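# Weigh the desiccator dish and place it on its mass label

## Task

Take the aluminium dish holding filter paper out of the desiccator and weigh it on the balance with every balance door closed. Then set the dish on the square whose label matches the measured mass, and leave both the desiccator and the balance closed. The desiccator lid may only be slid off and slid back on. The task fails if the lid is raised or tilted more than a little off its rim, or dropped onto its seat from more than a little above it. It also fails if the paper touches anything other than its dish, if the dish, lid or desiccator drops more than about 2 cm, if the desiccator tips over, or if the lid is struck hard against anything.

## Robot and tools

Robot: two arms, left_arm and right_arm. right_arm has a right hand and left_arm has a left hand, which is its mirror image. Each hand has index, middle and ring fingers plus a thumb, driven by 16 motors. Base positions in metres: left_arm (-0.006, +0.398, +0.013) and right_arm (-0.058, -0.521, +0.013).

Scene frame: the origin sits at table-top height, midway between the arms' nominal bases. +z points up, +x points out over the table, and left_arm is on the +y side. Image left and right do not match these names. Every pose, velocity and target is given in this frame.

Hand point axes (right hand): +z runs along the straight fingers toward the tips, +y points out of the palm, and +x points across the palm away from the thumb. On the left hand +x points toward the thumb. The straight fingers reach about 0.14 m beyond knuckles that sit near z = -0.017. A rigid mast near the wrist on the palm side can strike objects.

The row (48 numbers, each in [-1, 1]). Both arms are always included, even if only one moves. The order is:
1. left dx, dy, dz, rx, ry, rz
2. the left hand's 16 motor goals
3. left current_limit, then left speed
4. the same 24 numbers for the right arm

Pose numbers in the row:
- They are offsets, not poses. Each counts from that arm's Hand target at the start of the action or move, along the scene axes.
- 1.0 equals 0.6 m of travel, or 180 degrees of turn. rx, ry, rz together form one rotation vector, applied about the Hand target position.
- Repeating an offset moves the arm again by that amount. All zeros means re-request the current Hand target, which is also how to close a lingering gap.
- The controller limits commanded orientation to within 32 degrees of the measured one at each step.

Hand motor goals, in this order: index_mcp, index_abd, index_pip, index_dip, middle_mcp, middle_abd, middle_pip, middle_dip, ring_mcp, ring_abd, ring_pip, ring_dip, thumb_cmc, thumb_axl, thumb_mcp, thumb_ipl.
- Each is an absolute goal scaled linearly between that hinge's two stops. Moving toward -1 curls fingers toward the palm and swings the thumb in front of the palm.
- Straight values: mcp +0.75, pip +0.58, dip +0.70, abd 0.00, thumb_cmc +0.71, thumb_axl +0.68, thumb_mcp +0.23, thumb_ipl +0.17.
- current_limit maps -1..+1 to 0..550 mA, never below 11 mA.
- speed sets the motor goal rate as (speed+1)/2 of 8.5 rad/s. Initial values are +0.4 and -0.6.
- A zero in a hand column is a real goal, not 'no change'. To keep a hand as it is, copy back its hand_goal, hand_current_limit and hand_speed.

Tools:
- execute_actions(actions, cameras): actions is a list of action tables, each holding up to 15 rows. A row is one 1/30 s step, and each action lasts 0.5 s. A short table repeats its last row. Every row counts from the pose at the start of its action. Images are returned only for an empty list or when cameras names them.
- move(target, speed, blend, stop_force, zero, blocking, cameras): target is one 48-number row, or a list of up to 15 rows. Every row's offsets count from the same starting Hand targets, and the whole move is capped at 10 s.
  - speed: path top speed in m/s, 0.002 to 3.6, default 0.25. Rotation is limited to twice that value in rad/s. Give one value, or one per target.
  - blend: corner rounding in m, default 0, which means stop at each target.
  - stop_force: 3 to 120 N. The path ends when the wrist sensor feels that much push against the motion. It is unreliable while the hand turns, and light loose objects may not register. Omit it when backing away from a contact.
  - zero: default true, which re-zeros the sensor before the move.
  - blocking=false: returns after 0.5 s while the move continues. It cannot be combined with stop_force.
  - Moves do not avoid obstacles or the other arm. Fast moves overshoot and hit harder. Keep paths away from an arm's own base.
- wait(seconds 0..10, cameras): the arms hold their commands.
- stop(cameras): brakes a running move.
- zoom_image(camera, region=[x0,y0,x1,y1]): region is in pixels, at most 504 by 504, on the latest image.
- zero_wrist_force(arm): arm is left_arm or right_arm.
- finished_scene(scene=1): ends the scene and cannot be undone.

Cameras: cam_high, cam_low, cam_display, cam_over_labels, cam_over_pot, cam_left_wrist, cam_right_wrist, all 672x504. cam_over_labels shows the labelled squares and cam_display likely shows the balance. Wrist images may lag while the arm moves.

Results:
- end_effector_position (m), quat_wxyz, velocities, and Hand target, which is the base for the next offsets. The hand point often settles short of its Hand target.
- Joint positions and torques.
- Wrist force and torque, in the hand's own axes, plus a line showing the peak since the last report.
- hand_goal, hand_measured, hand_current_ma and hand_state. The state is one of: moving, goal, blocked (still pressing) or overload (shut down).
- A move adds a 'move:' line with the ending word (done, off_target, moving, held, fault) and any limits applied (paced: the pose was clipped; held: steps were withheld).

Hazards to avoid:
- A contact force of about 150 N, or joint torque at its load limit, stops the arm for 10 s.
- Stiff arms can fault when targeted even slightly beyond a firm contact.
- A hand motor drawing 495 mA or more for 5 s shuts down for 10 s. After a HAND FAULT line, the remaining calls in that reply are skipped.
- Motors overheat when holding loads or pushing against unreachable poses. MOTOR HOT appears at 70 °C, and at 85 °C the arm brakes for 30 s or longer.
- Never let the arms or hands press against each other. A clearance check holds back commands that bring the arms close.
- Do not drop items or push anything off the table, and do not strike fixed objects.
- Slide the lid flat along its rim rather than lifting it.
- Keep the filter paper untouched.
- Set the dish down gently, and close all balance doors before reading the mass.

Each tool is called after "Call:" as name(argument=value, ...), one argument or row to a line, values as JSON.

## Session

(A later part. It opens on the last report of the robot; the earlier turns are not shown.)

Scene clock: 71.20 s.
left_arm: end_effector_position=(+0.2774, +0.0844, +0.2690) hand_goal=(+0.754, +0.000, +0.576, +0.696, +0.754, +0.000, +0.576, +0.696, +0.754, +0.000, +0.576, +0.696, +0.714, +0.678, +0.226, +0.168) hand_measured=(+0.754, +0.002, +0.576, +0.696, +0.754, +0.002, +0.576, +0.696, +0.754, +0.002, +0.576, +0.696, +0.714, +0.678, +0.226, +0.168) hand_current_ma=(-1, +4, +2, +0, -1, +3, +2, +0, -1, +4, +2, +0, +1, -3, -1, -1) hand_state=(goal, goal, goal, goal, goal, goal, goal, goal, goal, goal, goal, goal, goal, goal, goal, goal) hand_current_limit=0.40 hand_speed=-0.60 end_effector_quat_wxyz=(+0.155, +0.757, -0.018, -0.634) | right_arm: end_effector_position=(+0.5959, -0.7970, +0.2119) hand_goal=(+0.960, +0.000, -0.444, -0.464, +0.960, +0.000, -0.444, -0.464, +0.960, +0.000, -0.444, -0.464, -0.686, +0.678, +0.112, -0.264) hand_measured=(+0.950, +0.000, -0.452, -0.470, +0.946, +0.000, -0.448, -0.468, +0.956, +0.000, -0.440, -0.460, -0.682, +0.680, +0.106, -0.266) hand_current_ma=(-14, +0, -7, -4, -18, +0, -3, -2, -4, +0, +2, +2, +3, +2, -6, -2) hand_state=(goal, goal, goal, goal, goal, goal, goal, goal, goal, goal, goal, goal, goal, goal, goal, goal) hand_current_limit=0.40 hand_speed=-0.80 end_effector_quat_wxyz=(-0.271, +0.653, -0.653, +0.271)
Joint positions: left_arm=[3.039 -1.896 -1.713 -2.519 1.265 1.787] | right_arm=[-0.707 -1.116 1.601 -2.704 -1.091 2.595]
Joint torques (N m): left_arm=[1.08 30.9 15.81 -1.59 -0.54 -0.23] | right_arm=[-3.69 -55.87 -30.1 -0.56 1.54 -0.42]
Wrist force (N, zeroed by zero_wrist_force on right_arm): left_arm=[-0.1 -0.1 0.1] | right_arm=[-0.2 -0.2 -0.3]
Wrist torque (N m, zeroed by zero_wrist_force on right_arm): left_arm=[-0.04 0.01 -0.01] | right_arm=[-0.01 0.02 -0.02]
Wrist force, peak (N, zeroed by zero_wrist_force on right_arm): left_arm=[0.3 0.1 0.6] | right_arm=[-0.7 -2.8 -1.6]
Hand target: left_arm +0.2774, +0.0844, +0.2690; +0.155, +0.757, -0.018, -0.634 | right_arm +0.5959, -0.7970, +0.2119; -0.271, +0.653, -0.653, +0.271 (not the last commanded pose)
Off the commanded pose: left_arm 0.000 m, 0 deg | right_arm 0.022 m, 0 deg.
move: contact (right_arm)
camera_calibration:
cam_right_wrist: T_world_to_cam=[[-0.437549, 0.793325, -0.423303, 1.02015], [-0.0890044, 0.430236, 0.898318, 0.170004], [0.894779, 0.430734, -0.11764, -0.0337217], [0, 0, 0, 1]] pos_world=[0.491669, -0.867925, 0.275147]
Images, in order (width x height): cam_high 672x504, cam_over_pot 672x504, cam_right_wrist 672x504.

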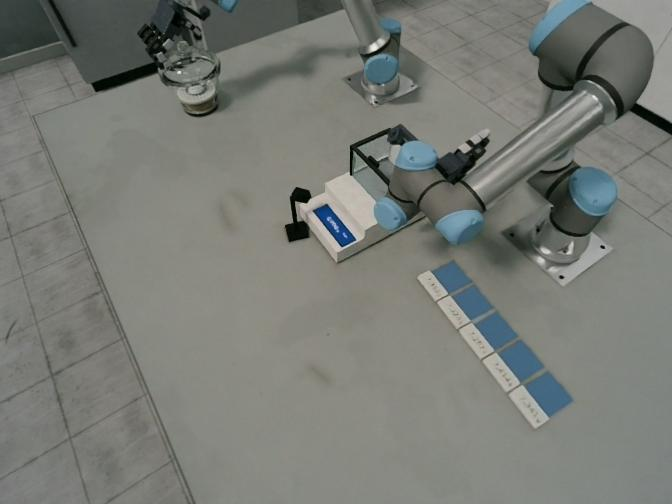

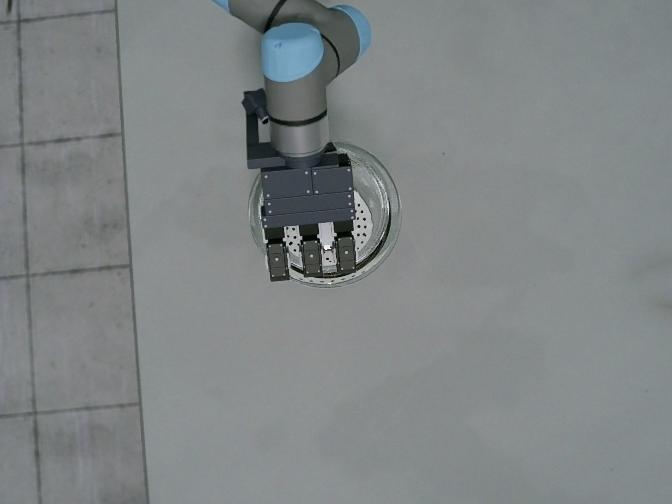

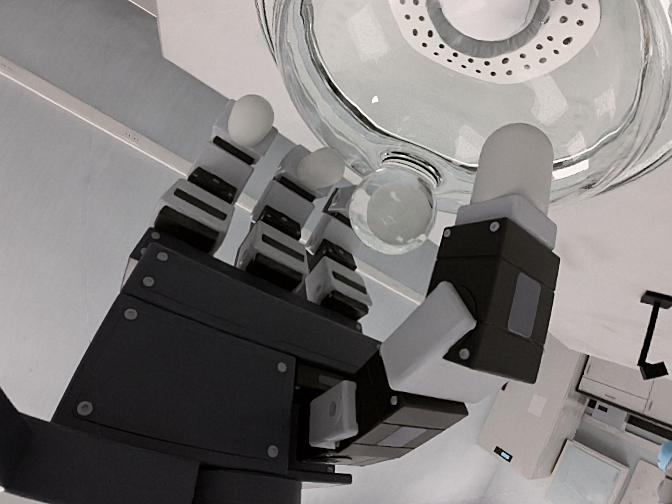

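Call:
move(
  target=[
    [0,0,0,0,0,0, 0.754,0,0.576,0.696,0.754,0,0.576,0.696,0.754,0,0.576,0.696,0.714,0.678,0.226,0.168,0.4,-0.6, 0,0,0.0052,0,0,0, 0.959,0,-0.445,-0.464,0.959,0,-0.445,-0.464,0.959,0,-0.445,-0.464,-0.686,0.678,0.112,-0.265,0.4,-0.8],
    [0,0,0,0,0,0, 0.754,0,0.576,0.696,0.754,0,0.576,0.696,0.754,0,0.576,0.696,0.714,0.678,0.226,0.168,0.4,-0.6, 0,0,0.0052,0,0,0, 0.836,0,-0.591,-0.348,0.836,0,-0.591,-0.348,0.959,0,-0.445,-0.464,-0.686,0.678,0.079,-0.459,0.4,-0.8],
    [0,0,0,0,0,0, 0.754,0,0.576,0.696,0.754,0,0.576,0.696,0.754,0,0.576,0.696,0.714,0.678,0.226,0.168,0.4,-0.6, 0,0,0.0052,0,0,0, 0.712,0,-0.679,-0.304,0.712,0,-0.679,-0.304,0.959,0,-0.445,-0.464,-0.686,0.678,0.0,-0.568,0.1,-0.9],
  ],
  speed=0.02,
  cameras=["cam_right_wrist","cam_over_pot"],
)

Call:
zoom_image(
  camera="cam_over_pot",
  region=[230, 120, 430, 310],
)

Call:
execute_actions(
  actions=[
    [[0,0,0,0,0,0, 0.754,0,0.576,0.696,0.754,0,0.576,0.696,0.754,0,0.576,0.696,0.714,0.678,0.226,0.168,0.4,-0.6, 0,0,0,0,0,0, 0.616,0,-0.737,-0.304,0.616,0,-0.737,-0.304,0.959,0,-0.445,-0.464,-0.686,0.678,-0.112,-0.643,0.7,-0.9]],
  ],
)

Scene clock: 78.87 s.
left_arm: end_effector_position=(+0.2774, +0.0844, +0.2690) hand_goal=(+0.754, +0.000, +0.576, +0.696, +0.754, +0.000, +0.576, +0.696, +0.754, +0.000, +0.576, +0.696, +0.714, +0.678, +0.226, +0.168) hand_measured=(+0.754, +0.002, +0.576, +0.696, +0.754, +0.002, +0.576, +0.696, +0.754, +0.002, +0.576, +0.696, +0.714, +0.678, +0.226, +0.168) hand_current_ma=(-1, +4, +2, +0, -1, +3, +2, +0, -1, +4, +2, +0, +1, -3, -1, -1) hand_state=(goal, goal, goal, goal, goal, goal, goal, goal, goal, goal, goal, goal, goal, goal, goal, goal) hand_current_limit=0.40 hand_speed=-0.60 end_effector_quat_wxyz=(+0.155, +0.757, -0.018, -0.634) | right_arm: end_effector_position=(+0.5959, -0.7970, +0.2150) hand_goal=(+0.712, +0.000, -0.678, -0.304, +0.712, +0.000, -0.678, -0.304, +0.960, +0.000, -0.444, -0.464, -0.686, +0.678, +0.000, -0.568) hand_measured=(+0.780, +0.000, -0.652, -0.306, +0.780, +0.000, -0.654, -0.306, +0.956, +0.000, -0.440, -0.460, -0.682, +0.680, +0.050, -0.496) hand_current_ma=(+189, +0, +41, -1, +182, +0, +40, -1, -4, +0, +2, +2, +3, +2, +157, +285) hand_state=(blocked, goal, blocked, goal, blocked, goal, blocked, goal, goal, goal, goal, goal, goal, goal, blocked, blocked) hand_current_limit=0.10 hand_speed=-0.90 end_effector_quat_wxyz=(-0.271, +0.653, -0.653, +0.271)
Joint positions: left_arm=[3.039 -1.896 -1.713 -2.519 1.265 1.787] | right_arm=[-0.707 -1.12 1.597 -2.697 -1.091 2.595]
Joint torques (N m): left_arm=[0.64 31.73 15.52 -1.59 -0.62 -0.36] | right_arm=[-3.65 -53.19 -27.46 -1.29 1.3 -0.12]
Wrist force (N, zeroed by zero_wrist_force on right_arm): left_arm=[-0.2 -0.2 0.3] | right_arm=[0.2 -1.4 -0.3]
Wrist torque (N m, zeroed by zero_wrist_force on right_arm): left_arm=[-0.06 0.03 -0.01] | right_arm=[0.45 0.02 -0.03]
Wrist force, peak (N, zeroed by zero_wrist_force on right_arm): left_arm=[-0.2 -0.4 0.4] | right_arm=[0.1 -2.3 -0.1]
Hand target: left_arm +0.2774, +0.0844, +0.2690; +0.155, +0.757, -0.018, -0.634 | right_arm +0.5959, -0.7970, +0.2150; -0.271, +0.653, -0.653, +0.271
Off the commanded pose: left_arm 0.000 m, 0 deg | right_arm 0.000 m, 0 deg.
move: done
camera_calibration:
cam_right_wrist: T_world_to_cam=[[-0.437549, 0.793325, -0.423303, 1.02154], [-0.0890044, 0.430236, 0.898318, 0.167262], [0.894779, 0.430734, -0.11764, -0.033314], [0, 0, 0, 1]] pos_world=[0.491669, -0.868025, 0.278247]
Images, in order (width x height): cam_over_pot 672x504, cam_right_wrist 672x504.

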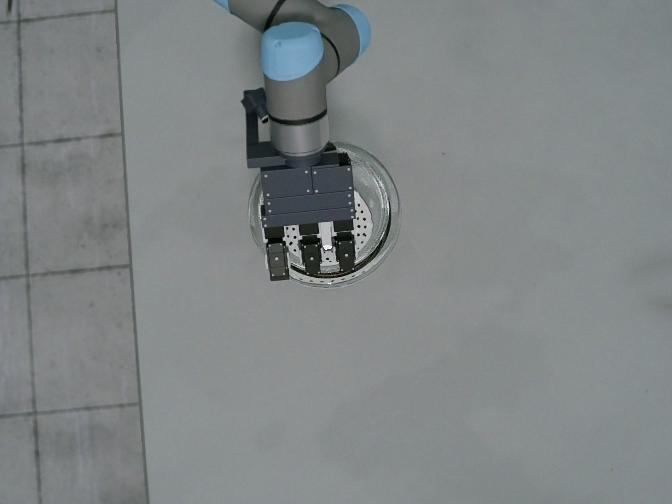

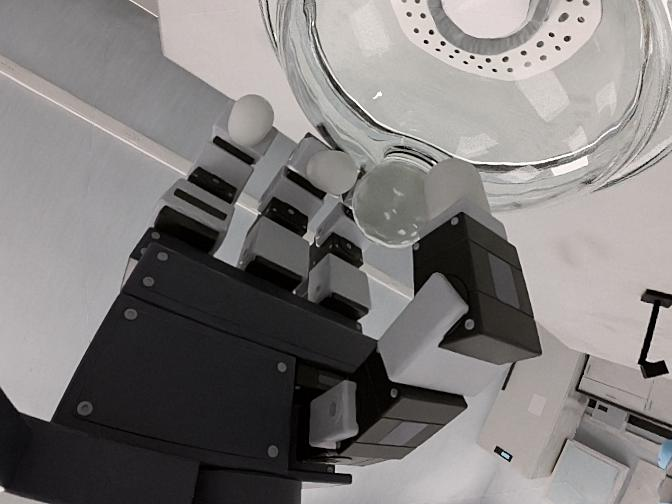

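Scaled by 2.520.

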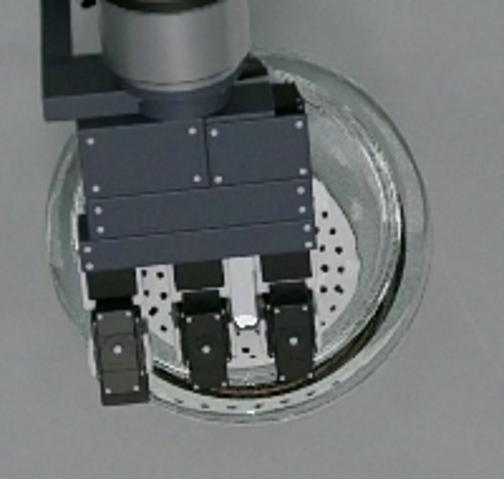

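Scene clock: 79.57 s.
left_arm: end_effector_position=(+0.2774, +0.0844, +0.2690) hand_goal=(+0.754, +0.000, +0.576, +0.696, +0.754, +0.000, +0.576, +0.696, +0.754, +0.000, +0.576, +0.696, +0.714, +0.678, +0.226, +0.168) hand_measured=(+0.754, +0.002, +0.576, +0.696, +0.754, +0.002, +0.576, +0.696, +0.754, +0.002, +0.576, +0.696, +0.714, +0.678, +0.226, +0.168) hand_current_ma=(-1, +4, +2, +0, -1, +3, +2, +0, -1, +4, +2, +0, +1, -3, -1, -1) hand_state=(goal, goal, goal, goal, goal, goal, goal, goal, goal, goal, goal, goal, goal, goal, goal, goal) hand_current_limit=0.40 hand_speed=-0.60 end_effector_quat_wxyz=(+0.155, +0.757, -0.018, -0.634) | right_arm: end_effector_position=(+0.5959, -0.7970, +0.2150) hand_goal=(+0.616, +0.000, -0.736, -0.304, +0.616, +0.000, -0.736, -0.304, +0.960, +0.000, -0.444, -0.464, -0.686, +0.678, -0.112, -0.642) hand_measured=(+0.780, +0.000, -0.682, -0.306, +0.778, +0.000, -0.682, -0.306, +0.956, +0.000, -0.440, -0.460, -0.680, +0.680, +0.050, -0.500) hand_current_ma=(+468, +0, +125, -1, +468, +0, +121, -1, -4, +0, +2, +2, +5, +2, +467, +467) hand_state=(blocked, goal, blocked, goal, blocked, goal, blocked, goal, goal, goal, goal, goal, goal, goal, blocked, blocked) hand_current_limit=0.70 hand_speed=-0.90 end_effector_quat_wxyz=(-0.271, +0.653, -0.653, +0.271)
Joint positions: left_arm=[3.039 -1.896 -1.713 -2.519 1.265 1.787] | right_arm=[-0.707 -1.12 1.597 -2.697 -1.091 2.595]
Joint torques (N m): left_arm=[0.61 31.9 15.54 -1.56 -0.62 -0.34] | right_arm=[-4.15 -49.98 -22.92 -2.28 1.27 -0.14]
Wrist force (N, zeroed by zero_wrist_force on right_arm): left_arm=[-0.1 -0.1 0.0] | right_arm=[0.5 -4.7 -1.8]
Wrist torque (N m, zeroed by zero_wrist_force on right_arm): left_arm=[-0.02 0.01 0.00] | right_arm=[0.74 -0.03 -0.03]
Wrist force, peak (N, zeroed by zero_wrist_force on right_arm): left_arm=[-0.3 -0.4 0.4] | right_arm=[0.6 -4.9 -2.1]
Hand target: left_arm +0.2774, +0.0844, +0.2690; +0.155, +0.757, -0.018, -0.634 | right_arm +0.5959, -0.7970, +0.2150; -0.271, +0.653, -0.653, +0.271
Off the commanded pose: left_arm 0.000 m, 0 deg | right_arm 0.000 m, 0 deg.
Step readings (end_effector_position of left_arm | right_arm):
0: (+0.2774, +0.0844, +0.2690) | (+0.5959, -0.7970, +0.2150)
1: (+0.2774, +0.0844, +0.2690) | (+0.5959, -0.7970, +0.2150)
2: (+0.2774, +0.0844, +0.2690) | (+0.5959, -0.7970, +0.2150)
4: (+0.2774, +0.0844, +0.2690) | (+0.5959, -0.7970, +0.2150)
8: (+0.2774, +0.0844, +0.2690) | (+0.5959, -0.7970, +0.2150)
15: (+0.2774, +0.0844, +0.2690) | (+0.5959, -0.7970, +0.2150)

Call:
move(
  target=[0,0,0,0,0,0, 0.754,0,0.576,0.696,0.754,0,0.576,0.696,0.754,0,0.576,0.696,0.714,0.678,0.226,0.168,0.4,-0.6, 0,0,0.003333,0,0,0, 0.616,0,-0.737,-0.304,0.616,0,-0.737,-0.304,0.959,0,-0.445,-0.464,-0.686,0.678,-0.112,-0.643,0.7,-0.9],
  speed=0.01,
  cameras=[],
)

Call:
move(
  target=[0,0,0,0,0,0, 0.754,0,0.576,0.696,0.754,0,0.576,0.696,0.754,0,0.576,0.696,0.714,0.678,0.226,0.168,0.4,-0.6, 0,0,0.001667,0,0,0, 0.616,0,-0.737,-0.304,0.616,0,-0.737,-0.304,0.959,0,-0.445,-0.464,-0.686,0.678,-0.112,-0.643,0.7,-0.9],
  speed=0.01,
  cameras=["cam_right_wrist","cam_over_pot","cam_high"],
)

Call:
zoom_image(
  camera="cam_right_wrist",
  region=[300, 130, 500, 280],
)

Scene clock: 83.47 s.
left_arm: end_effector_position=(+0.2774, +0.0844, +0.2690) hand_goal=(+0.754, +0.000, +0.576, +0.696, +0.754, +0.000, +0.576, +0.696, +0.754, +0.000, +0.576, +0.696, +0.714, +0.678, +0.226, +0.168) hand_measured=(+0.754, +0.002, +0.576, +0.696, +0.754, +0.002, +0.576, +0.696, +0.754, +0.002, +0.576, +0.696, +0.714, +0.678, +0.226, +0.168) hand_current_ma=(-1, +4, +2, +0, -1, +3, +2, +0, -1, +4, +2, +0, +1, -3, -1, -1) hand_state=(goal, goal, goal, goal, goal, goal, goal, goal, goal, goal, goal, goal, goal, goal, goal, goal) hand_current_limit=0.40 hand_speed=-0.60 end_effector_quat_wxyz=(+0.155, +0.757, -0.018, -0.634) | right_arm: end_effector_position=(+0.5959, -0.7970, +0.2169) hand_goal=(+0.616, +0.000, -0.736, -0.304, +0.616, +0.000, -0.736, -0.304, +0.960, +0.000, -0.444, -0.464, -0.686, +0.678, -0.112, -0.642) hand_measured=(+0.764, +0.000, -0.688, -0.306, +0.762, +0.000, -0.686, -0.306, +0.956, +0.000, -0.440, -0.460, -0.678, +0.684, +0.050, -0.500) hand_current_ma=(+465, +0, +106, -1, +464, +0, +107, -1, -4, +0, +2, +2, +7, +6, +467, +468) hand_state=(blocked, goal, blocked, goal, blocked, goal, blocked, goal, goal, goal, goal, goal, goal, goal, blocked, blocked) hand_current_limit=0.70 hand_speed=-0.90 end_effector_quat_wxyz=(-0.271, +0.653, -0.653, +0.271)
Joint positions: left_arm=[3.039 -1.896 -1.713 -2.519 1.265 1.787] | right_arm=[-0.707 -1.122 1.595 -2.693 -1.091 2.595]
Joint torques (N m): left_arm=[0.58 31.85 16.38 -1.63 -0.78 -0.35] | right_arm=[-3.49 -54.32 -28.95 0.15 1.24 0.08]
Wrist force (N, zeroed by zero_wrist_force on right_arm): left_arm=[0.0 -0.3 0.1] | right_arm=[0.2 -1.2 -1.3]
Wrist torque (N m, zeroed by zero_wrist_force on right_arm): left_arm=[-0.06 0.00 0.01] | right_arm=[0.83 0.01 -0.05]
Wrist force, peak (N, zeroed by zero_wrist_force on right_arm): left_arm=[0.1 -0.3 0.6] | right_arm=[0.3 -5.0 -2.0]
Hand target: left_arm +0.2774, +0.0844, +0.2690; +0.155, +0.757, -0.018, -0.634 | right_arm +0.5959, -0.7970, +0.2170; -0.271, +0.653, -0.653, +0.271
Off the commanded pose: left_arm 0.000 m, 0 deg | right_arm 0.000 m, 0 deg.
move: done
No camera images: "cameras" was empty.

Scene clock: 84.17 s.
left_arm: end_effector_position=(+0.2774, +0.0844, +0.2690) hand_goal=(+0.754, +0.000, +0.576, +0.696, +0.754, +0.000, +0.576, +0.696, +0.754, +0.000, +0.576, +0.696, +0.714, +0.678, +0.226, +0.168) hand_measured=(+0.754, +0.002, +0.576, +0.696, +0.754, +0.002, +0.576, +0.696, +0.754, +0.002, +0.576, +0.696, +0.714, +0.678, +0.226, +0.168) hand_current_ma=(-1, +4, +2, +0, -1, +3, +2, +0, -1, +4, +2, +0, +1, -3, -1, -1) hand_state=(goal, goal, goal, goal, goal, goal, goal, goal, goal, goal, goal, goal, goal, goal, goal, goal) hand_current_limit=0.40 hand_speed=-0.60 end_effector_quat_wxyz=(+0.155, +0.757, -0.018, -0.634) | right_arm: end_effector_position=(+0.5959, -0.7970, +0.2180) hand_goal=(+0.616, +0.000, -0.736, -0.304, +0.616, +0.000, -0.736, -0.304, +0.960, +0.000, -0.444, -0.464, -0.686, +0.678, -0.112, -0.642) hand_measured=(+0.756, +0.000, -0.688, -0.302, +0.752, +0.000, -0.688, -0.306, +0.956, +0.000, -0.440, -0.460, -0.678, +0.684, +0.050, -0.500) hand_current_ma=(+467, +0, +106, +1, +467, +0, +106, -1, -4, +0, +2, +2, +8, +6, +468, +467) hand_state=(blocked, goal, blocked, goal, blocked, goal, blocked, goal, goal, goal, goal, goal, goal, goal, blocked, blocked) hand_current_limit=0.70 hand_speed=-0.90 end_effector_quat_wxyz=(-0.271, +0.653, -0.653, +0.271)
Joint positions: left_arm=[3.039 -1.896 -1.713 -2.519 1.265 1.787] | right_arm=[-0.707 -1.123 1.594 -2.69 -1.091 2.595]
Joint torques (N m): left_arm=[0.32 31.42 15.72 -1.65 -0.69 -0.31] | right_arm=[-3.42 -56.64 -30.35 -0.13 1.32 -0.03]
Wrist force (N, zeroed by zero_wrist_force on right_arm): left_arm=[0.0 0.0 0.4] | right_arm=[-0.1 0.5 1.1]
Wrist torque (N m, zeroed by zero_wrist_force on right_arm): left_arm=[-0.04 0.01 -0.01] | right_arm=[0.71 0.05 -0.05]
Wrist force, peak (N, zeroed by zero_wrist_force on right_arm): left_arm=[0.0 0.0 0.4] | right_arm=[0.4 -1.4 -1.4]
Hand target: left_arm +0.2774, +0.0844, +0.2690; +0.155, +0.757, -0.018, -0.634 | right_arm +0.5959, -0.7970, +0.2180; -0.271, +0.653, -0.653, +0.271
Off the commanded pose: left_arm 0.000 m, 0 deg | right_arm 0.000 m, 0 deg.
move: done
camera_calibration:
cam_right_wrist: T_world_to_cam=[[-0.437549, 0.793325, -0.423303, 1.02269], [-0.0890044, 0.430236, 0.898318, 0.164614], [0.894779, 0.430734, -0.11764, -0.0330159], [0, 0, 0, 1]] pos_world=[0.491669, -0.867925, 0.281147]
Images, in order (width x height): cam_high 672x504, cam_over_pot 672x504, cam_right_wrist 672x504.

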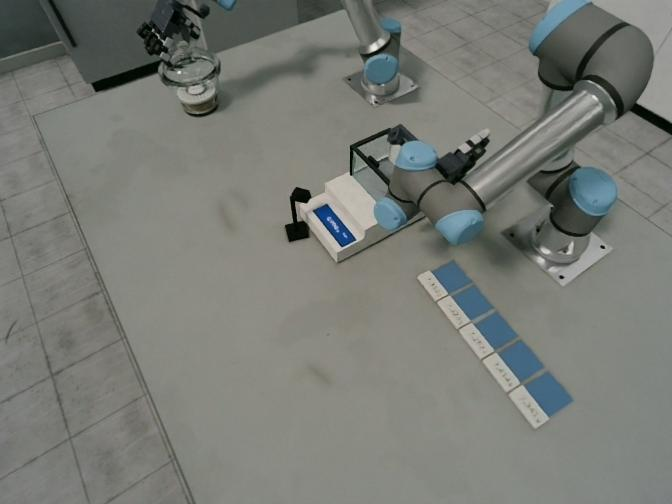

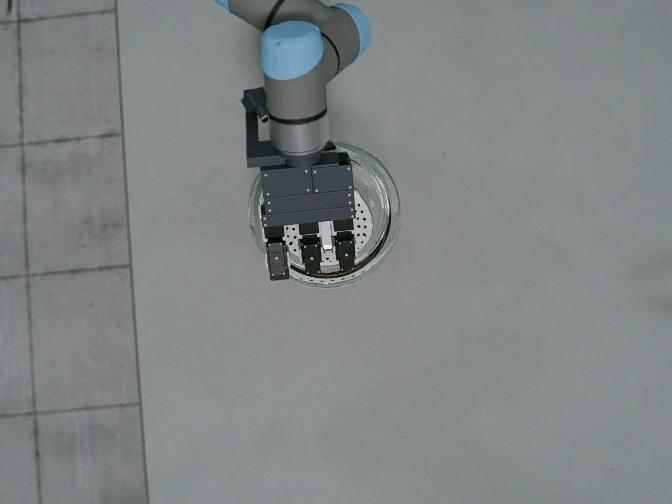

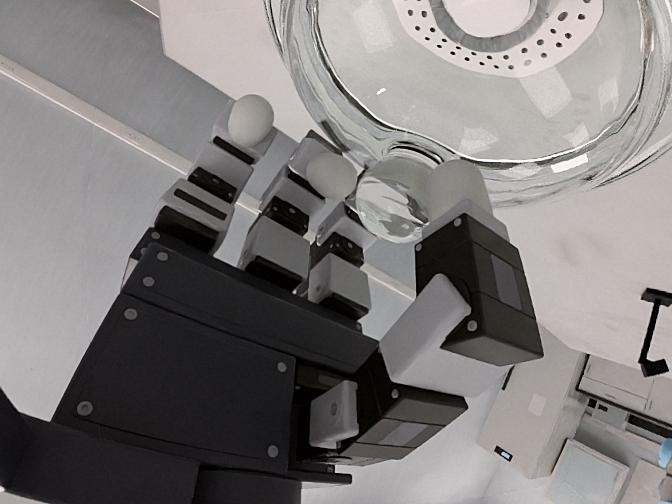

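Scaled by 2.520 from the camera's 672x504 image, which has a finer 960x720 frame.

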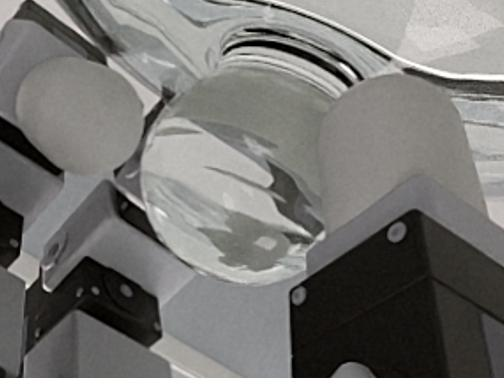

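Call:
move(
  target=[
    [0,0,0,0,0,0, 0.754,0,0.576,0.696,0.754,0,0.576,0.696,0.754,0,0.576,0.696,0.714,0.678,0.226,0.168,0.4,-0.6, 0,0,0,0,0,0, 0.88,0,-0.61,-0.29,0.88,0,-0.61,-0.29,0.959,0,-0.445,-0.464,-0.686,0.678,0.12,-0.459,0.4,-0.8],
    [0,0,0,0,0,0, 0.754,0,0.576,0.696,0.754,0,0.576,0.696,0.754,0,0.576,0.696,0.714,0.678,0.226,0.168,0.4,-0.6, 0,0,0,0,0,0, 0.72,0,-0.63,-0.29,0.72,0,-0.63,-0.29,0.959,0,-0.445,-0.464,-0.686,0.678,0.0,-0.568,0.1,-0.9],
  ],
  speed=0.02,
  cameras=["cam_right_wrist"],
)

Call:
zoom_image(
  camera="cam_right_wrist",
  region=[300, 130, 500, 280],
)

Call:
execute_actions(
  actions=[
    [[0,0,0,0,0,0, 0.754,0,0.576,0.696,0.754,0,0.576,0.696,0.754,0,0.576,0.696,0.714,0.678,0.226,0.168,0.4,-0.6, 0,0,0,0,0,0, 0.60,0,-0.66,-0.29,0.60,0,-0.66,-0.29,0.959,0,-0.445,-0.464,-0.686,0.678,-0.112,-0.643,0.7,-0.9]],
  ],
)

Scene clock: 90.83 s.
left_arm: end_effector_position=(+0.2774, +0.0844, +0.2690) hand_goal=(+0.754, +0.000, +0.576, +0.696, +0.754, +0.000, +0.576, +0.696, +0.754, +0.000, +0.576, +0.696, +0.714, +0.678, +0.226, +0.168) hand_measured=(+0.754, +0.002, +0.576, +0.696, +0.754, +0.002, +0.576, +0.696, +0.754, +0.002, +0.576, +0.696, +0.714, +0.678, +0.226, +0.168) hand_current_ma=(-1, +4, +2, +0, -1, +3, +2, +0, -1, +4, +2, +0, +1, -3, -1, -1) hand_state=(goal, goal, goal, goal, goal, goal, goal, goal, goal, goal, goal, goal, goal, goal, goal, goal) hand_current_limit=0.40 hand_speed=-0.60 end_effector_quat_wxyz=(+0.155, +0.757, -0.018, -0.634) | right_arm: end_effector_position=(+0.5959, -0.7970, +0.2181) hand_goal=(+0.720, +0.000, -0.630, -0.290, +0.720, +0.000, -0.630, -0.290, +0.960, +0.000, -0.444, -0.464, -0.686, +0.678, +0.000, -0.568) hand_measured=(+0.760, -0.002, -0.624, -0.292, +0.752, +0.000, -0.624, -0.292, +0.956, +0.000, -0.440, -0.460, -0.682, +0.680, +0.060, -0.520) hand_current_ma=(+88, +0, +5, -2, +66, +0, +4, -1, -4, +0, +2, +2, +3, +2, +202, +160) hand_state=(blocked, goal, goal, goal, blocked, goal, goal, goal, goal, goal, goal, goal, goal, goal, blocked, blocked) hand_current_limit=0.10 hand_speed=-0.90 end_effector_quat_wxyz=(-0.271, +0.653, -0.653, +0.271)
Joint positions: left_arm=[3.039 -1.896 -1.713 -2.519 1.265 1.787] | right_arm=[-0.707 -1.123 1.594 -2.69 -1.091 2.595]
Joint torques (N m): left_arm=[0.74 32 15.39 -1.51 -0.66 -0.24] | right_arm=[-3.79 -38.07 -18.62 -4.67 1.44 0.21]
Wrist force (N, zeroed by zero_wrist_force on right_arm): left_arm=[0.0 -0.2 0.0] | right_arm=[-0.1 -0.5 0.8]
Wrist torque (N m, zeroed by zero_wrist_force on right_arm): left_arm=[-0.03 0.00 0.01] | right_arm=[0.17 0.03 -0.01]
Wrist force, peak (N, zeroed by zero_wrist_force on right_arm): left_arm=[-0.5 -0.2 0.4] | right_arm=[-0.9 -1.8 -2.0]
Hand target: left_arm +0.2774, +0.0844, +0.2690; +0.155, +0.757, -0.018, -0.634 | right_arm +0.5959, -0.7970, +0.2180; -0.271, +0.653, -0.653, +0.271
Off the commanded pose: left_arm 0.000 m, 0 deg | right_arm 0.000 m, 0 deg.
move: done
camera_calibration:
cam_right_wrist: T_world_to_cam=[[-0.437549, 0.793325, -0.423303, 1.02273], [-0.0890044, 0.430236, 0.898318, 0.164524], [0.894779, 0.430734, -0.11764, -0.0330041], [0, 0, 0, 1]] pos_world=[0.491669, -0.867925, 0.281247]
Images, in order (width x height): cam_right_wrist 672x504.

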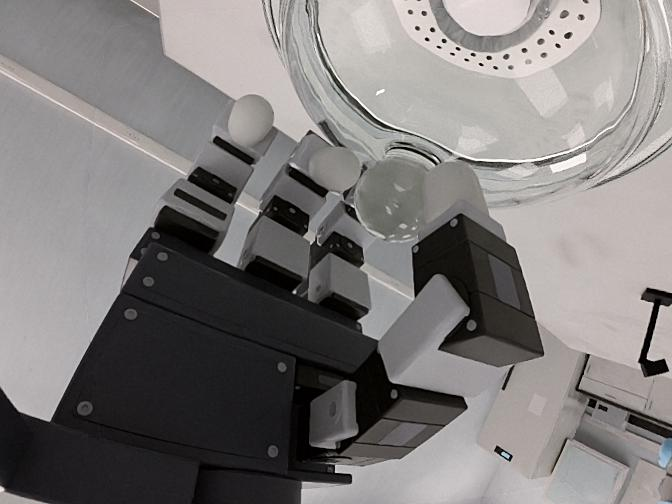

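Scaled by 2.520 from the camera's 672x504 image, which has a finer 960x720 frame.

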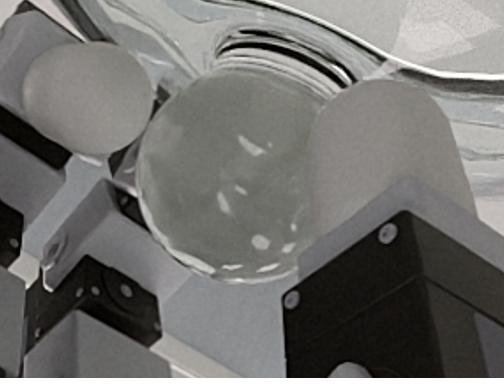

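Scene clock: 91.53 s.
left_arm: end_effector_position=(+0.2774, +0.0844, +0.2690) hand_goal=(+0.754, +0.000, +0.576, +0.696, +0.754, +0.000, +0.576, +0.696, +0.754, +0.000, +0.576, +0.696, +0.714, +0.678, +0.226, +0.168) hand_measured=(+0.754, +0.002, +0.576, +0.696, +0.754, +0.002, +0.576, +0.696, +0.754, +0.002, +0.576, +0.696, +0.714, +0.678, +0.226, +0.168) hand_current_ma=(-1, +4, +2, +0, -1, +3, +2, +0, -1, +4, +2, +0, +1, -3, -1, -1) hand_state=(goal, goal, goal, goal, goal, goal, goal, goal, goal, goal, goal, goal, goal, goal, goal, goal) hand_current_limit=0.40 hand_speed=-0.60 end_effector_quat_wxyz=(+0.155, +0.757, -0.018, -0.634) | right_arm: end_effector_position=(+0.5959, -0.7970, +0.2181) hand_goal=(+0.600, +0.000, -0.660, -0.290, +0.600, +0.000, -0.660, -0.290, +0.960, +0.000, -0.444, -0.464, -0.686, +0.678, -0.112, -0.642) hand_measured=(+0.744, +0.000, -0.624, -0.290, +0.744, +0.000, -0.630, -0.292, +0.956, +0.000, -0.440, -0.460, -0.682, +0.680, +0.060, -0.522) hand_current_ma=(+467, +0, +68, +0, +467, +0, +51, -1, -4, +0, +2, +2, +3, +2, +468, +468) hand_state=(blocked, goal, blocked, goal, blocked, goal, blocked, goal, goal, goal, goal, goal, goal, goal, blocked, blocked) hand_current_limit=0.70 hand_speed=-0.90 end_effector_quat_wxyz=(-0.271, +0.653, -0.653, +0.271)
Joint positions: left_arm=[3.039 -1.896 -1.713 -2.519 1.265 1.787] | right_arm=[-0.707 -1.123 1.594 -2.69 -1.091 2.595]
Joint torques (N m): left_arm=[0.79 30.9 15.86 -1.65 -0.88 -0.36] | right_arm=[-3.15 -29.89 -14.51 -3.2 1.4 0.31]
Wrist force (N, zeroed by zero_wrist_force on right_arm): left_arm=[-0.3 -0.3 0.3] | right_arm=[-0.2 -2.6 -0.4]
Wrist torque (N m, zeroed by zero_wrist_force on right_arm): left_arm=[-0.07 0.03 -0.01] | right_arm=[0.57 0.06 -0.06]
Wrist force, peak (N, zeroed by zero_wrist_force on right_arm): left_arm=[0.2 -0.2 0.4] | right_arm=[-0.2 -2.7 -0.2]
Hand target: left_arm +0.2774, +0.0844, +0.2690; +0.155, +0.757, -0.018, -0.634 | right_arm +0.5959, -0.7970, +0.2180; -0.271, +0.653, -0.653, +0.271
Off the commanded pose: left_arm 0.000 m, 0 deg | right_arm 0.000 m, 0 deg.
Step readings (end_effector_position of left_arm | right_arm):
0: (+0.2774, +0.0844, +0.2690) | (+0.5959, -0.7970, +0.2181)
1: (+0.2774, +0.0844, +0.2690) | (+0.5959, -0.7970, +0.2181)
2: (+0.2774, +0.0844, +0.2690) | (+0.5959, -0.7970, +0.2181)
4: (+0.2774, +0.0844, +0.2690) | (+0.5959, -0.7970, +0.2181)
8: (+0.2774, +0.0844, +0.2690) | (+0.5959, -0.7970, +0.2181)
15: (+0.2774, +0.0844, +0.2690) | (+0.5959, -0.7970, +0.2181)

Call:
move(
  target=[0,0,0,0,0,0, 0.754,0,0.576,0.696,0.754,0,0.576,0.696,0.754,0,0.576,0.696,0.714,0.678,0.226,0.168,0.4,-0.6, 0,0,0.003333,0,0,0, 0.60,0,-0.66,-0.29,0.60,0,-0.66,-0.29,0.959,0,-0.445,-0.464,-0.686,0.678,-0.112,-0.643,0.7,-0.9],
  speed=0.01,
  cameras=[],
)

Call:
move(
  target=[0,0,0,0,0,0, 0.754,0,0.576,0.696,0.754,0,0.576,0.696,0.754,0,0.576,0.696,0.714,0.678,0.226,0.168,0.4,-0.6, 0,0,0.001667,0,0,0, 0.60,0,-0.66,-0.29,0.60,0,-0.66,-0.29,0.959,0,-0.445,-0.464,-0.686,0.678,-0.112,-0.643,0.7,-0.9],
  speed=0.01,
  cameras=["cam_right_wrist","cam_high"],
)

Call:
zoom_image(
  camera="cam_right_wrist",
  region=[300, 130, 500, 280],
)

Scene clock: 95.87 s.
left_arm: end_effector_position=(+0.2774, +0.0844, +0.2690) hand_goal=(+0.754, +0.000, +0.576, +0.696, +0.754, +0.000, +0.576, +0.696, +0.754, +0.000, +0.576, +0.696, +0.714, +0.678, +0.226, +0.168) hand_measured=(+0.754, +0.002, +0.576, +0.696, +0.754, +0.002, +0.576, +0.696, +0.754, +0.002, +0.576, +0.696, +0.714, +0.678, +0.226, +0.168) hand_current_ma=(-1, +4, +2, +0, -1, +3, +2, +0, -1, +4, +2, +0, +1, -3, -1, -1) hand_state=(goal, goal, goal, goal, goal, goal, goal, goal, goal, goal, goal, goal, goal, goal, goal, goal) hand_current_limit=0.40 hand_speed=-0.60 end_effector_quat_wxyz=(+0.155, +0.757, -0.018, -0.634) | right_arm: end_effector_position=(+0.5959, -0.7970, +0.2199) hand_goal=(+0.600, +0.000, -0.660, -0.290, +0.600, +0.000, -0.660, -0.290, +0.960, +0.000, -0.444, -0.464, -0.686, +0.678, -0.112, -0.642) hand_measured=(+0.728, +0.002, -0.612, -0.280, +0.724, +0.000, -0.630, -0.292, +0.956, +0.000, -0.440, -0.460, -0.680, +0.680, +0.062, -0.522) hand_current_ma=(+455, +1, +107, +12, +435, +0, +51, -1, -4, +0, +2, +2, +6, +2, +468, +467) hand_state=(blocked, goal, blocked, goal, blocked, goal, blocked, goal, goal, goal, goal, goal, goal, goal, blocked, blocked) hand_current_limit=0.70 hand_speed=-0.90 end_effector_quat_wxyz=(-0.271, +0.653, -0.653, +0.270) end_effector_velocity=(+0.001, -0.001, +0.003) end_effector_angular_velocity=(-0.003, -0.003, -0.001)
Joint positions: left_arm=[3.039 -1.896 -1.713 -2.519 1.265 1.787] | right_arm=[-0.707 -1.125 1.592 -2.686 -1.091 2.595]
Joint velocities: left_arm=[within noise] | right_arm=[0 -0.002 -0.005 0.002 -0.001 0.001]
Joint torques (N m): left_arm=[-0.24 32.53 15.48 -1.64 -0.77 -0.4] | right_arm=[-3.51 -59.35 -32.46 -0.95 1.3 0.52]
Wrist force (N, zeroed by zero_wrist_force on right_arm): left_arm=[-0.1 -0.2 0.2] | right_arm=[0.0 4.4 3.9]
Wrist torque (N m, zeroed by zero_wrist_force on right_arm): left_arm=[-0.05 0.02 0.00] | right_arm=[0.56 0.10 -0.07]
Wrist force, peak (N, zeroed by zero_wrist_force on right_arm): left_arm=[0.0 -0.5 0.3] | right_arm=[0.1 4.6 4.0]
Hand target: left_arm +0.2774, +0.0844, +0.2690; +0.155, +0.757, -0.018, -0.634 | right_arm +0.5959, -0.7970, +0.2200; -0.271, +0.653, -0.653, +0.271
Off the commanded pose: left_arm 0.000 m, 0 deg | right_arm 0.000 m, 0 deg.
move: done
No camera images: "cameras" was empty.

Scene clock: 96.57 s.
left_arm: end_effector_position=(+0.2774, +0.0844, +0.2690) hand_goal=(+0.754, +0.000, +0.576, +0.696, +0.754, +0.000, +0.576, +0.696, +0.754, +0.000, +0.576, +0.696, +0.714, +0.678, +0.226, +0.168) hand_measured=(+0.754, +0.002, +0.576, +0.696, +0.754, +0.002, +0.576, +0.696, +0.754, +0.002, +0.576, +0.696, +0.714, +0.678, +0.226, +0.168) hand_current_ma=(-1, +4, +2, +0, -1, +3, +2, +0, -1, +4, +2, +0, +1, -3, -1, -1) hand_state=(goal, goal, goal, goal, goal, goal, goal, goal, goal, goal, goal, goal, goal, goal, goal, goal) hand_current_limit=0.40 hand_speed=-0.60 end_effector_quat_wxyz=(+0.155, +0.757, -0.018, -0.634) | right_arm: end_effector_position=(+0.5959, -0.7970, +0.2210) hand_goal=(+0.600, +0.000, -0.660, -0.290, +0.600, +0.000, -0.660, -0.290, +0.960, +0.000, -0.444, -0.464, -0.686, +0.678, -0.112, -0.642) hand_measured=(+0.728, +0.002, -0.610, -0.278, +0.716, +0.000, -0.630, -0.292, +0.956, +0.000, -0.440, -0.460, -0.680, +0.680, +0.062, -0.522) hand_current_ma=(+455, +1, +112, +14, +393, +0, +51, -1, -4, +0, +2, +2, +5, +2, +468, +467) hand_state=(blocked, goal, blocked, goal, blocked, goal, blocked, goal, goal, goal, goal, goal, goal, goal, blocked, blocked) hand_current_limit=0.70 hand_speed=-0.90 end_effector_quat_wxyz=(-0.271, +0.653, -0.653, +0.271)
Joint positions: left_arm=[3.039 -1.896 -1.713 -2.519 1.265 1.787] | right_arm=[-0.707 -1.126 1.59 -2.683 -1.091 2.595]
Joint torques (N m): left_arm=[0.77 31.79 15.74 -1.66 -0.68 -0.37] | right_arm=[-4.2 -59.02 -32.93 -0.88 1.22 0.45]
Wrist force (N, zeroed by zero_wrist_force on right_arm): left_arm=[0.0 0.0 0.2] | right_arm=[0.0 4.7 4.0]
Wrist torque (N m, zeroed by zero_wrist_force on right_arm): left_arm=[-0.02 0.00 0.00] | right_arm=[0.54 0.10 -0.06]
Wrist force, peak (N, zeroed by zero_wrist_force on right_arm): left_arm=[0.0 0.0 0.4] | right_arm=[-0.1 4.7 4.1]
Hand target: left_arm +0.2774, +0.0844, +0.2690; +0.155, +0.757, -0.018, -0.634 | right_arm +0.5959, -0.7970, +0.2210; -0.271, +0.653, -0.653, +0.271
Off the commanded pose: left_arm 0.000 m, 0 deg | right_arm 0.000 m, 0 deg.
move: done
camera_calibration:
cam_right_wrist: T_world_to_cam=[[-0.437549, 0.793325, -0.423303, 1.02396], [-0.0890044, 0.430236, 0.898318, 0.161919], [0.894779, 0.430734, -0.11764, -0.032663], [0, 0, 0, 1]] pos_world=[0.491669, -0.867925, 0.284147]
Images, in order (width x height): cam_high 672x504, cam_right_wrist 672x504.

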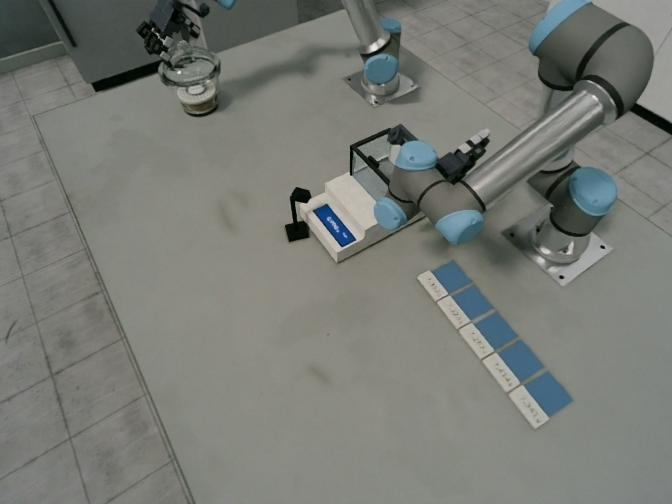

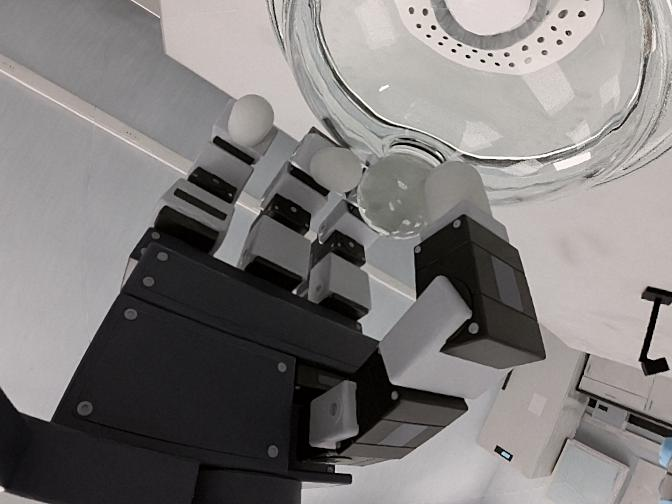

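Scaled by 2.520 from the camera's 672x504 image, which has a finer 960x720 frame.

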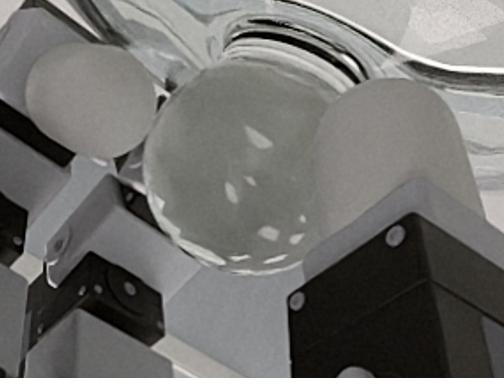

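Call:
move(
  target=[
    [0,0,0,0,0,0, 0.754,0,0.576,0.696,0.754,0,0.576,0.696,0.754,0,0.576,0.696,0.714,0.678,0.226,0.168,0.4,-0.6, 0,0,-0.001,0,0,0, 0.60,0,-0.66,-0.29,0.60,0,-0.66,-0.29,0.959,0,-0.445,-0.464,-0.686,0.678,-0.112,-0.643,0.7,-0.9],
    [0,0,0,0,0,0, 0.754,0,0.576,0.696,0.754,0,0.576,0.696,0.754,0,0.576,0.696,0.714,0.678,0.226,0.168,0.4,-0.6, -0.025,0,-0.001,0,0,0, 0.60,0,-0.66,-0.29,0.60,0,-0.66,-0.29,0.959,0,-0.445,-0.464,-0.686,0.678,-0.112,-0.643,0.7,-0.9],
  ],
  speed=0.02,
  cameras=["cam_right_wrist","cam_high","cam_over_pot"],
)

Call:
zoom_image(
  camera="cam_over_pot",
  region=[230, 120, 430, 310],
)

Call:
zoom_image(
  camera="cam_high",
  region=[140, 0, 250, 130],
)

Scene clock: 99.43 s.
left_arm: end_effector_position=(+0.2774, +0.0844, +0.2690) hand_goal=(+0.754, +0.000, +0.576, +0.696, +0.754, +0.000, +0.576, +0.696, +0.754, +0.000, +0.576, +0.696, +0.714, +0.678, +0.226, +0.168) hand_measured=(+0.754, +0.002, +0.576, +0.696, +0.754, +0.002, +0.576, +0.696, +0.754, +0.002, +0.576, +0.696, +0.714, +0.678, +0.226, +0.168) hand_current_ma=(-1, +4, +2, +0, -1, +3, +2, +0, -1, +4, +2, +0, +1, -3, -1, -1) hand_state=(goal, goal, goal, goal, goal, goal, goal, goal, goal, goal, goal, goal, goal, goal, goal, goal) hand_current_limit=0.40 hand_speed=-0.60 end_effector_quat_wxyz=(+0.155, +0.757, -0.018, -0.634) | right_arm: end_effector_position=(+0.5810, -0.7970, +0.2204) hand_goal=(+0.600, +0.000, -0.660, -0.290, +0.600, +0.000, -0.660, -0.290, +0.960, +0.000, -0.444, -0.464, -0.686, +0.678, -0.112, -0.642) hand_measured=(+0.724, +0.002, -0.606, -0.274, +0.714, +0.000, -0.634, -0.292, +0.956, +0.000, -0.440, -0.460, -0.680, +0.682, +0.064, -0.522) hand_current_ma=(+433, +1, +124, +23, +390, +0, +43, -1, -4, +0, +2, +2, +6, +3, +467, +468) hand_state=(blocked, goal, blocked, goal, blocked, goal, blocked, goal, goal, goal, goal, goal, goal, goal, blocked, blocked) hand_current_limit=0.70 hand_speed=-0.90 end_effector_quat_wxyz=(-0.271, +0.653, -0.653, +0.271)
Joint positions: left_arm=[3.039 -1.896 -1.713 -2.519 1.265 1.787] | right_arm=[-0.723 -1.155 1.634 -2.691 -1.081 2.58]
Joint torques (N m): left_arm=[0.57 31.96 16.06 -1.5 -0.69 -0.48] | right_arm=[-8.83 -56.65 -17.38 -5.06 2.95 -1.76]
Wrist force (N, zeroed by zero_wrist_force on right_arm): left_arm=[-0.2 -0.1 -0.2] | right_arm=[-0.1 3.4 3.4]
Wrist torque (N m, zeroed by zero_wrist_force on right_arm): left_arm=[0.00 0.01 -0.01] | right_arm=[0.61 0.12 0.09]
Wrist force, peak (N, zeroed by zero_wrist_force on right_arm): left_arm=[0.0 -0.4 0.4] | right_arm=[0.0 4.9 4.3]
Hand target: left_arm +0.2774, +0.0844, +0.2690; +0.155, +0.757, -0.018, -0.634 | right_arm +0.5809, -0.7970, +0.2204; -0.271, +0.653, -0.653, +0.271
Off the commanded pose: left_arm 0.000 m, 0 deg | right_arm 0.000 m, 0 deg.
move: done
camera_calibration:
cam_right_wrist: T_world_to_cam=[[-0.437549, 0.793325, -0.423303, 1.01727], [-0.0890044, 0.430236, 0.898318, 0.161051], [0.894779, 0.430734, -0.11764, -0.0194791], [0, 0, 0, 1]] pos_world=[0.476869, -0.867925, 0.283647]
Images, in order (width x height): cam_high 672x504, cam_over_pot 672x504, cam_right_wrist 672x504.

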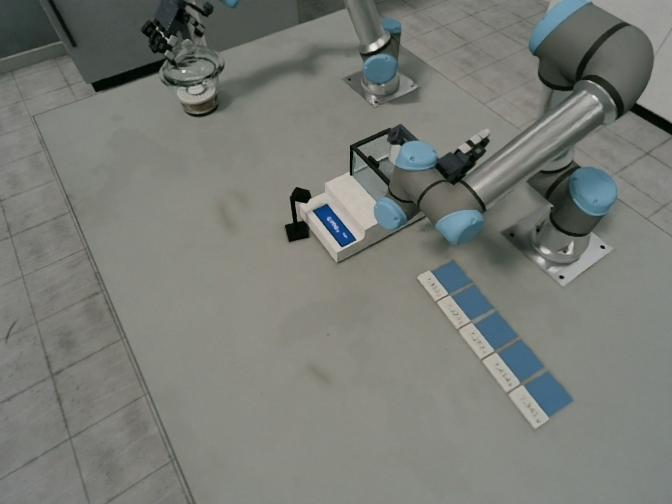

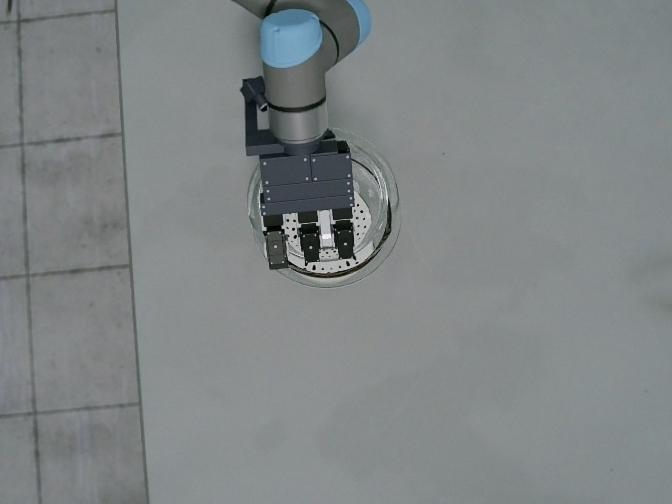

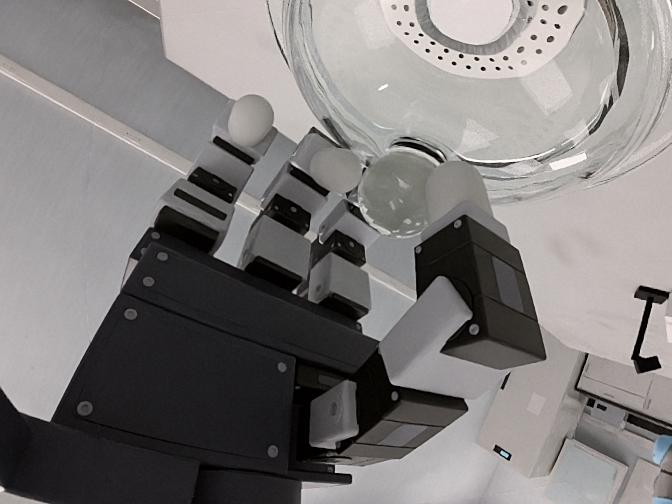

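Scaled by 2.520.

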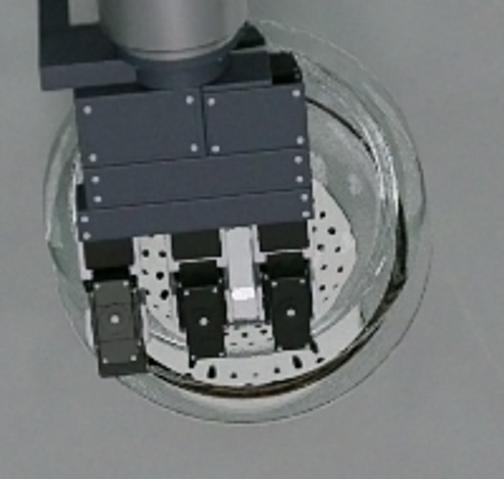

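Scaled by 3.877.

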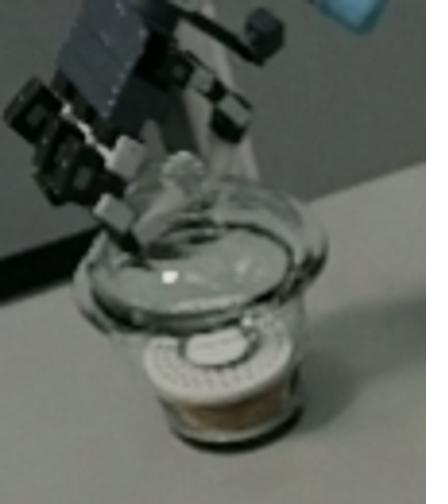

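Call:
move(
  target=[0,0,0,0,0,0, 0.754,0,0.576,0.696,0.754,0,0.576,0.696,0.754,0,0.576,0.696,0.714,0.678,0.226,0.168,0.4,-0.6, -0.0917,0,0.0002,0,0,0, 0.60,0,-0.66,-0.29,0.60,0,-0.66,-0.29,0.959,0,-0.445,-0.464,-0.686,0.678,-0.112,-0.643,0.7,-0.9],
  speed=0.03,
  cameras=["cam_right_wrist","cam_high","cam_over_pot"],
)

Call:
zoom_image(
  camera="cam_over_pot",
  region=[230, 100, 430, 310],
)

Call:
zoom_image(
  camera="cam_high",
  region=[140, 0, 250, 130],
)

Scene clock: 102.70 s.
left_arm: end_effector_position=(+0.2774, +0.0844, +0.2690) hand_goal=(+0.754, +0.000, +0.576, +0.696, +0.754, +0.000, +0.576, +0.696, +0.754, +0.000, +0.576, +0.696, +0.714, +0.678, +0.226, +0.168) hand_measured=(+0.754, +0.002, +0.576, +0.696, +0.754, +0.002, +0.576, +0.696, +0.754, +0.002, +0.576, +0.696, +0.714, +0.678, +0.226, +0.168) hand_current_ma=(-1, +4, +2, +0, -1, +3, +2, +0, -1, +4, +2, +0, +1, -3, -1, -1) hand_state=(goal, goal, goal, goal, goal, goal, goal, goal, goal, goal, goal, goal, goal, goal, goal, goal) hand_current_limit=0.40 hand_speed=-0.60 end_effector_quat_wxyz=(+0.155, +0.757, -0.018, -0.634) | right_arm: end_effector_position=(+0.5260, -0.7970, +0.2205) hand_goal=(+0.600, +0.000, -0.660, -0.290, +0.600, +0.000, -0.660, -0.290, +0.960, +0.000, -0.444, -0.464, -0.686, +0.678, -0.112, -0.642) hand_measured=(+0.724, +0.002, -0.606, -0.274, +0.714, +0.000, -0.634, -0.292, +0.956, +0.000, -0.440, -0.460, -0.682, +0.682, +0.064, -0.522) hand_current_ma=(+432, +1, +124, +23, +385, +0, +43, -1, -4, +0, +2, +2, +3, +3, +467, +467) hand_state=(blocked, goal, blocked, goal, blocked, goal, blocked, goal, goal, goal, goal, goal, goal, goal, blocked, blocked) hand_current_limit=0.70 hand_speed=-0.90 end_effector_quat_wxyz=(-0.271, +0.653, -0.653, +0.271)
Joint positions: left_arm=[3.039 -1.896 -1.713 -2.519 1.265 1.787] | right_arm=[-0.789 -1.263 1.782 -2.701 -1.042 2.519]
Joint torques (N m): left_arm=[1.24 32.41 15.61 -1.72 -0.89 -0.45] | right_arm=[-8.85 -51.81 -16.63 -3.78 2.96 -1.77]
Wrist force (N, zeroed by zero_wrist_force on right_arm): left_arm=[-0.3 -0.4 0.1] | right_arm=[-0.4 3.6 3.3]
Wrist torque (N m, zeroed by zero_wrist_force on right_arm): left_arm=[-0.06 0.04 -0.02] | right_arm=[0.50 0.10 0.09]
Wrist force, peak (N, zeroed by zero_wrist_force on right_arm): left_arm=[0.1 -0.4 0.5] | right_arm=[-0.5 3.9 3.5]
Hand target: left_arm +0.2774, +0.0844, +0.2690; +0.155, +0.757, -0.018, -0.634 | right_arm +0.5258, -0.7970, +0.2205; -0.271, +0.653, -0.653, +0.271
Off the commanded pose: left_arm 0.000 m, 0 deg | right_arm 0.000 m, 0 deg.
move: done
camera_calibration:
cam_right_wrist: T_world_to_cam=[[-0.437549, 0.793325, -0.423303, 0.993326], [-0.0890044, 0.430236, 0.898318, 0.156109], [0.894779, 0.430734, -0.11764, 0.0297886], [0, 0, 0, 1]] pos_world=[0.421869, -0.868025, 0.283747]
Images, in order (width x height): cam_high 672x504, cam_over_pot 672x504, cam_right_wrist 672x504.

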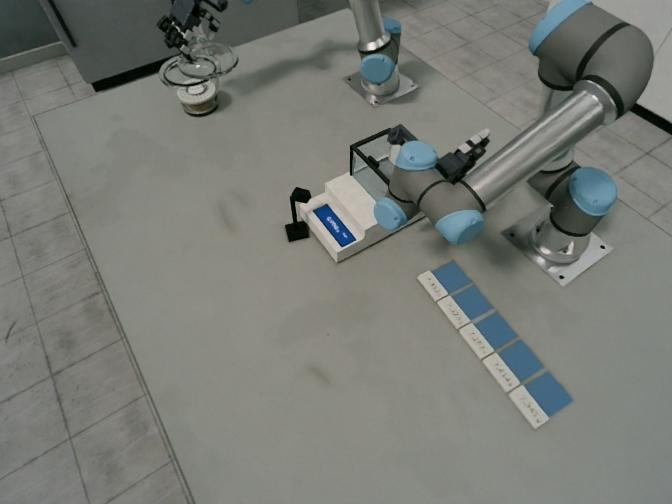

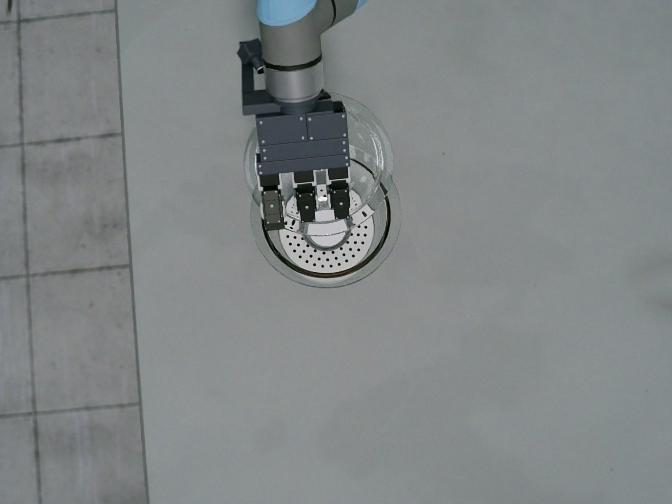

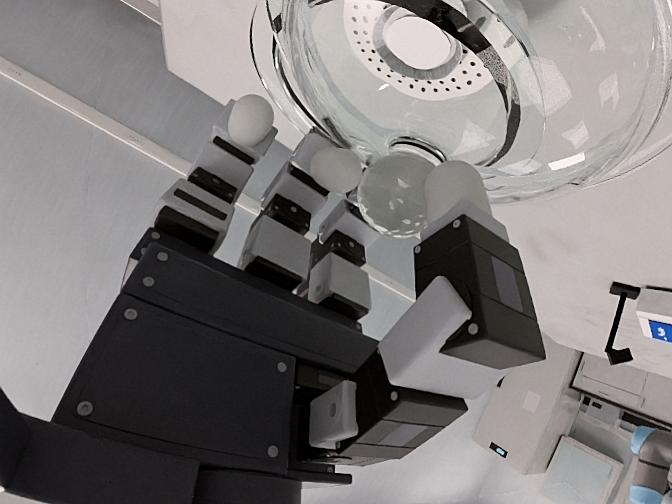

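Scaled by 2.400.

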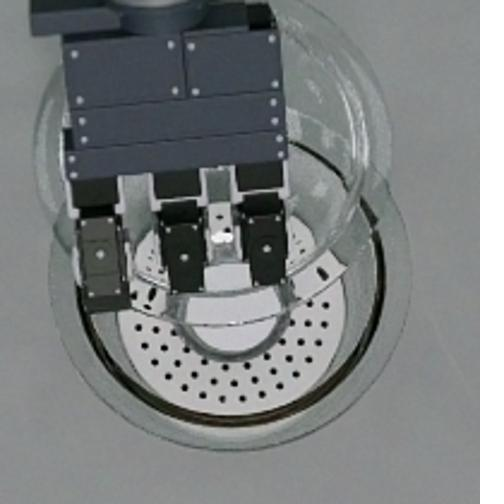

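Scaled by 3.877.

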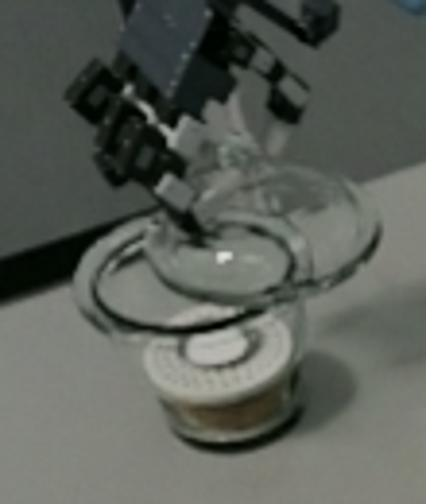

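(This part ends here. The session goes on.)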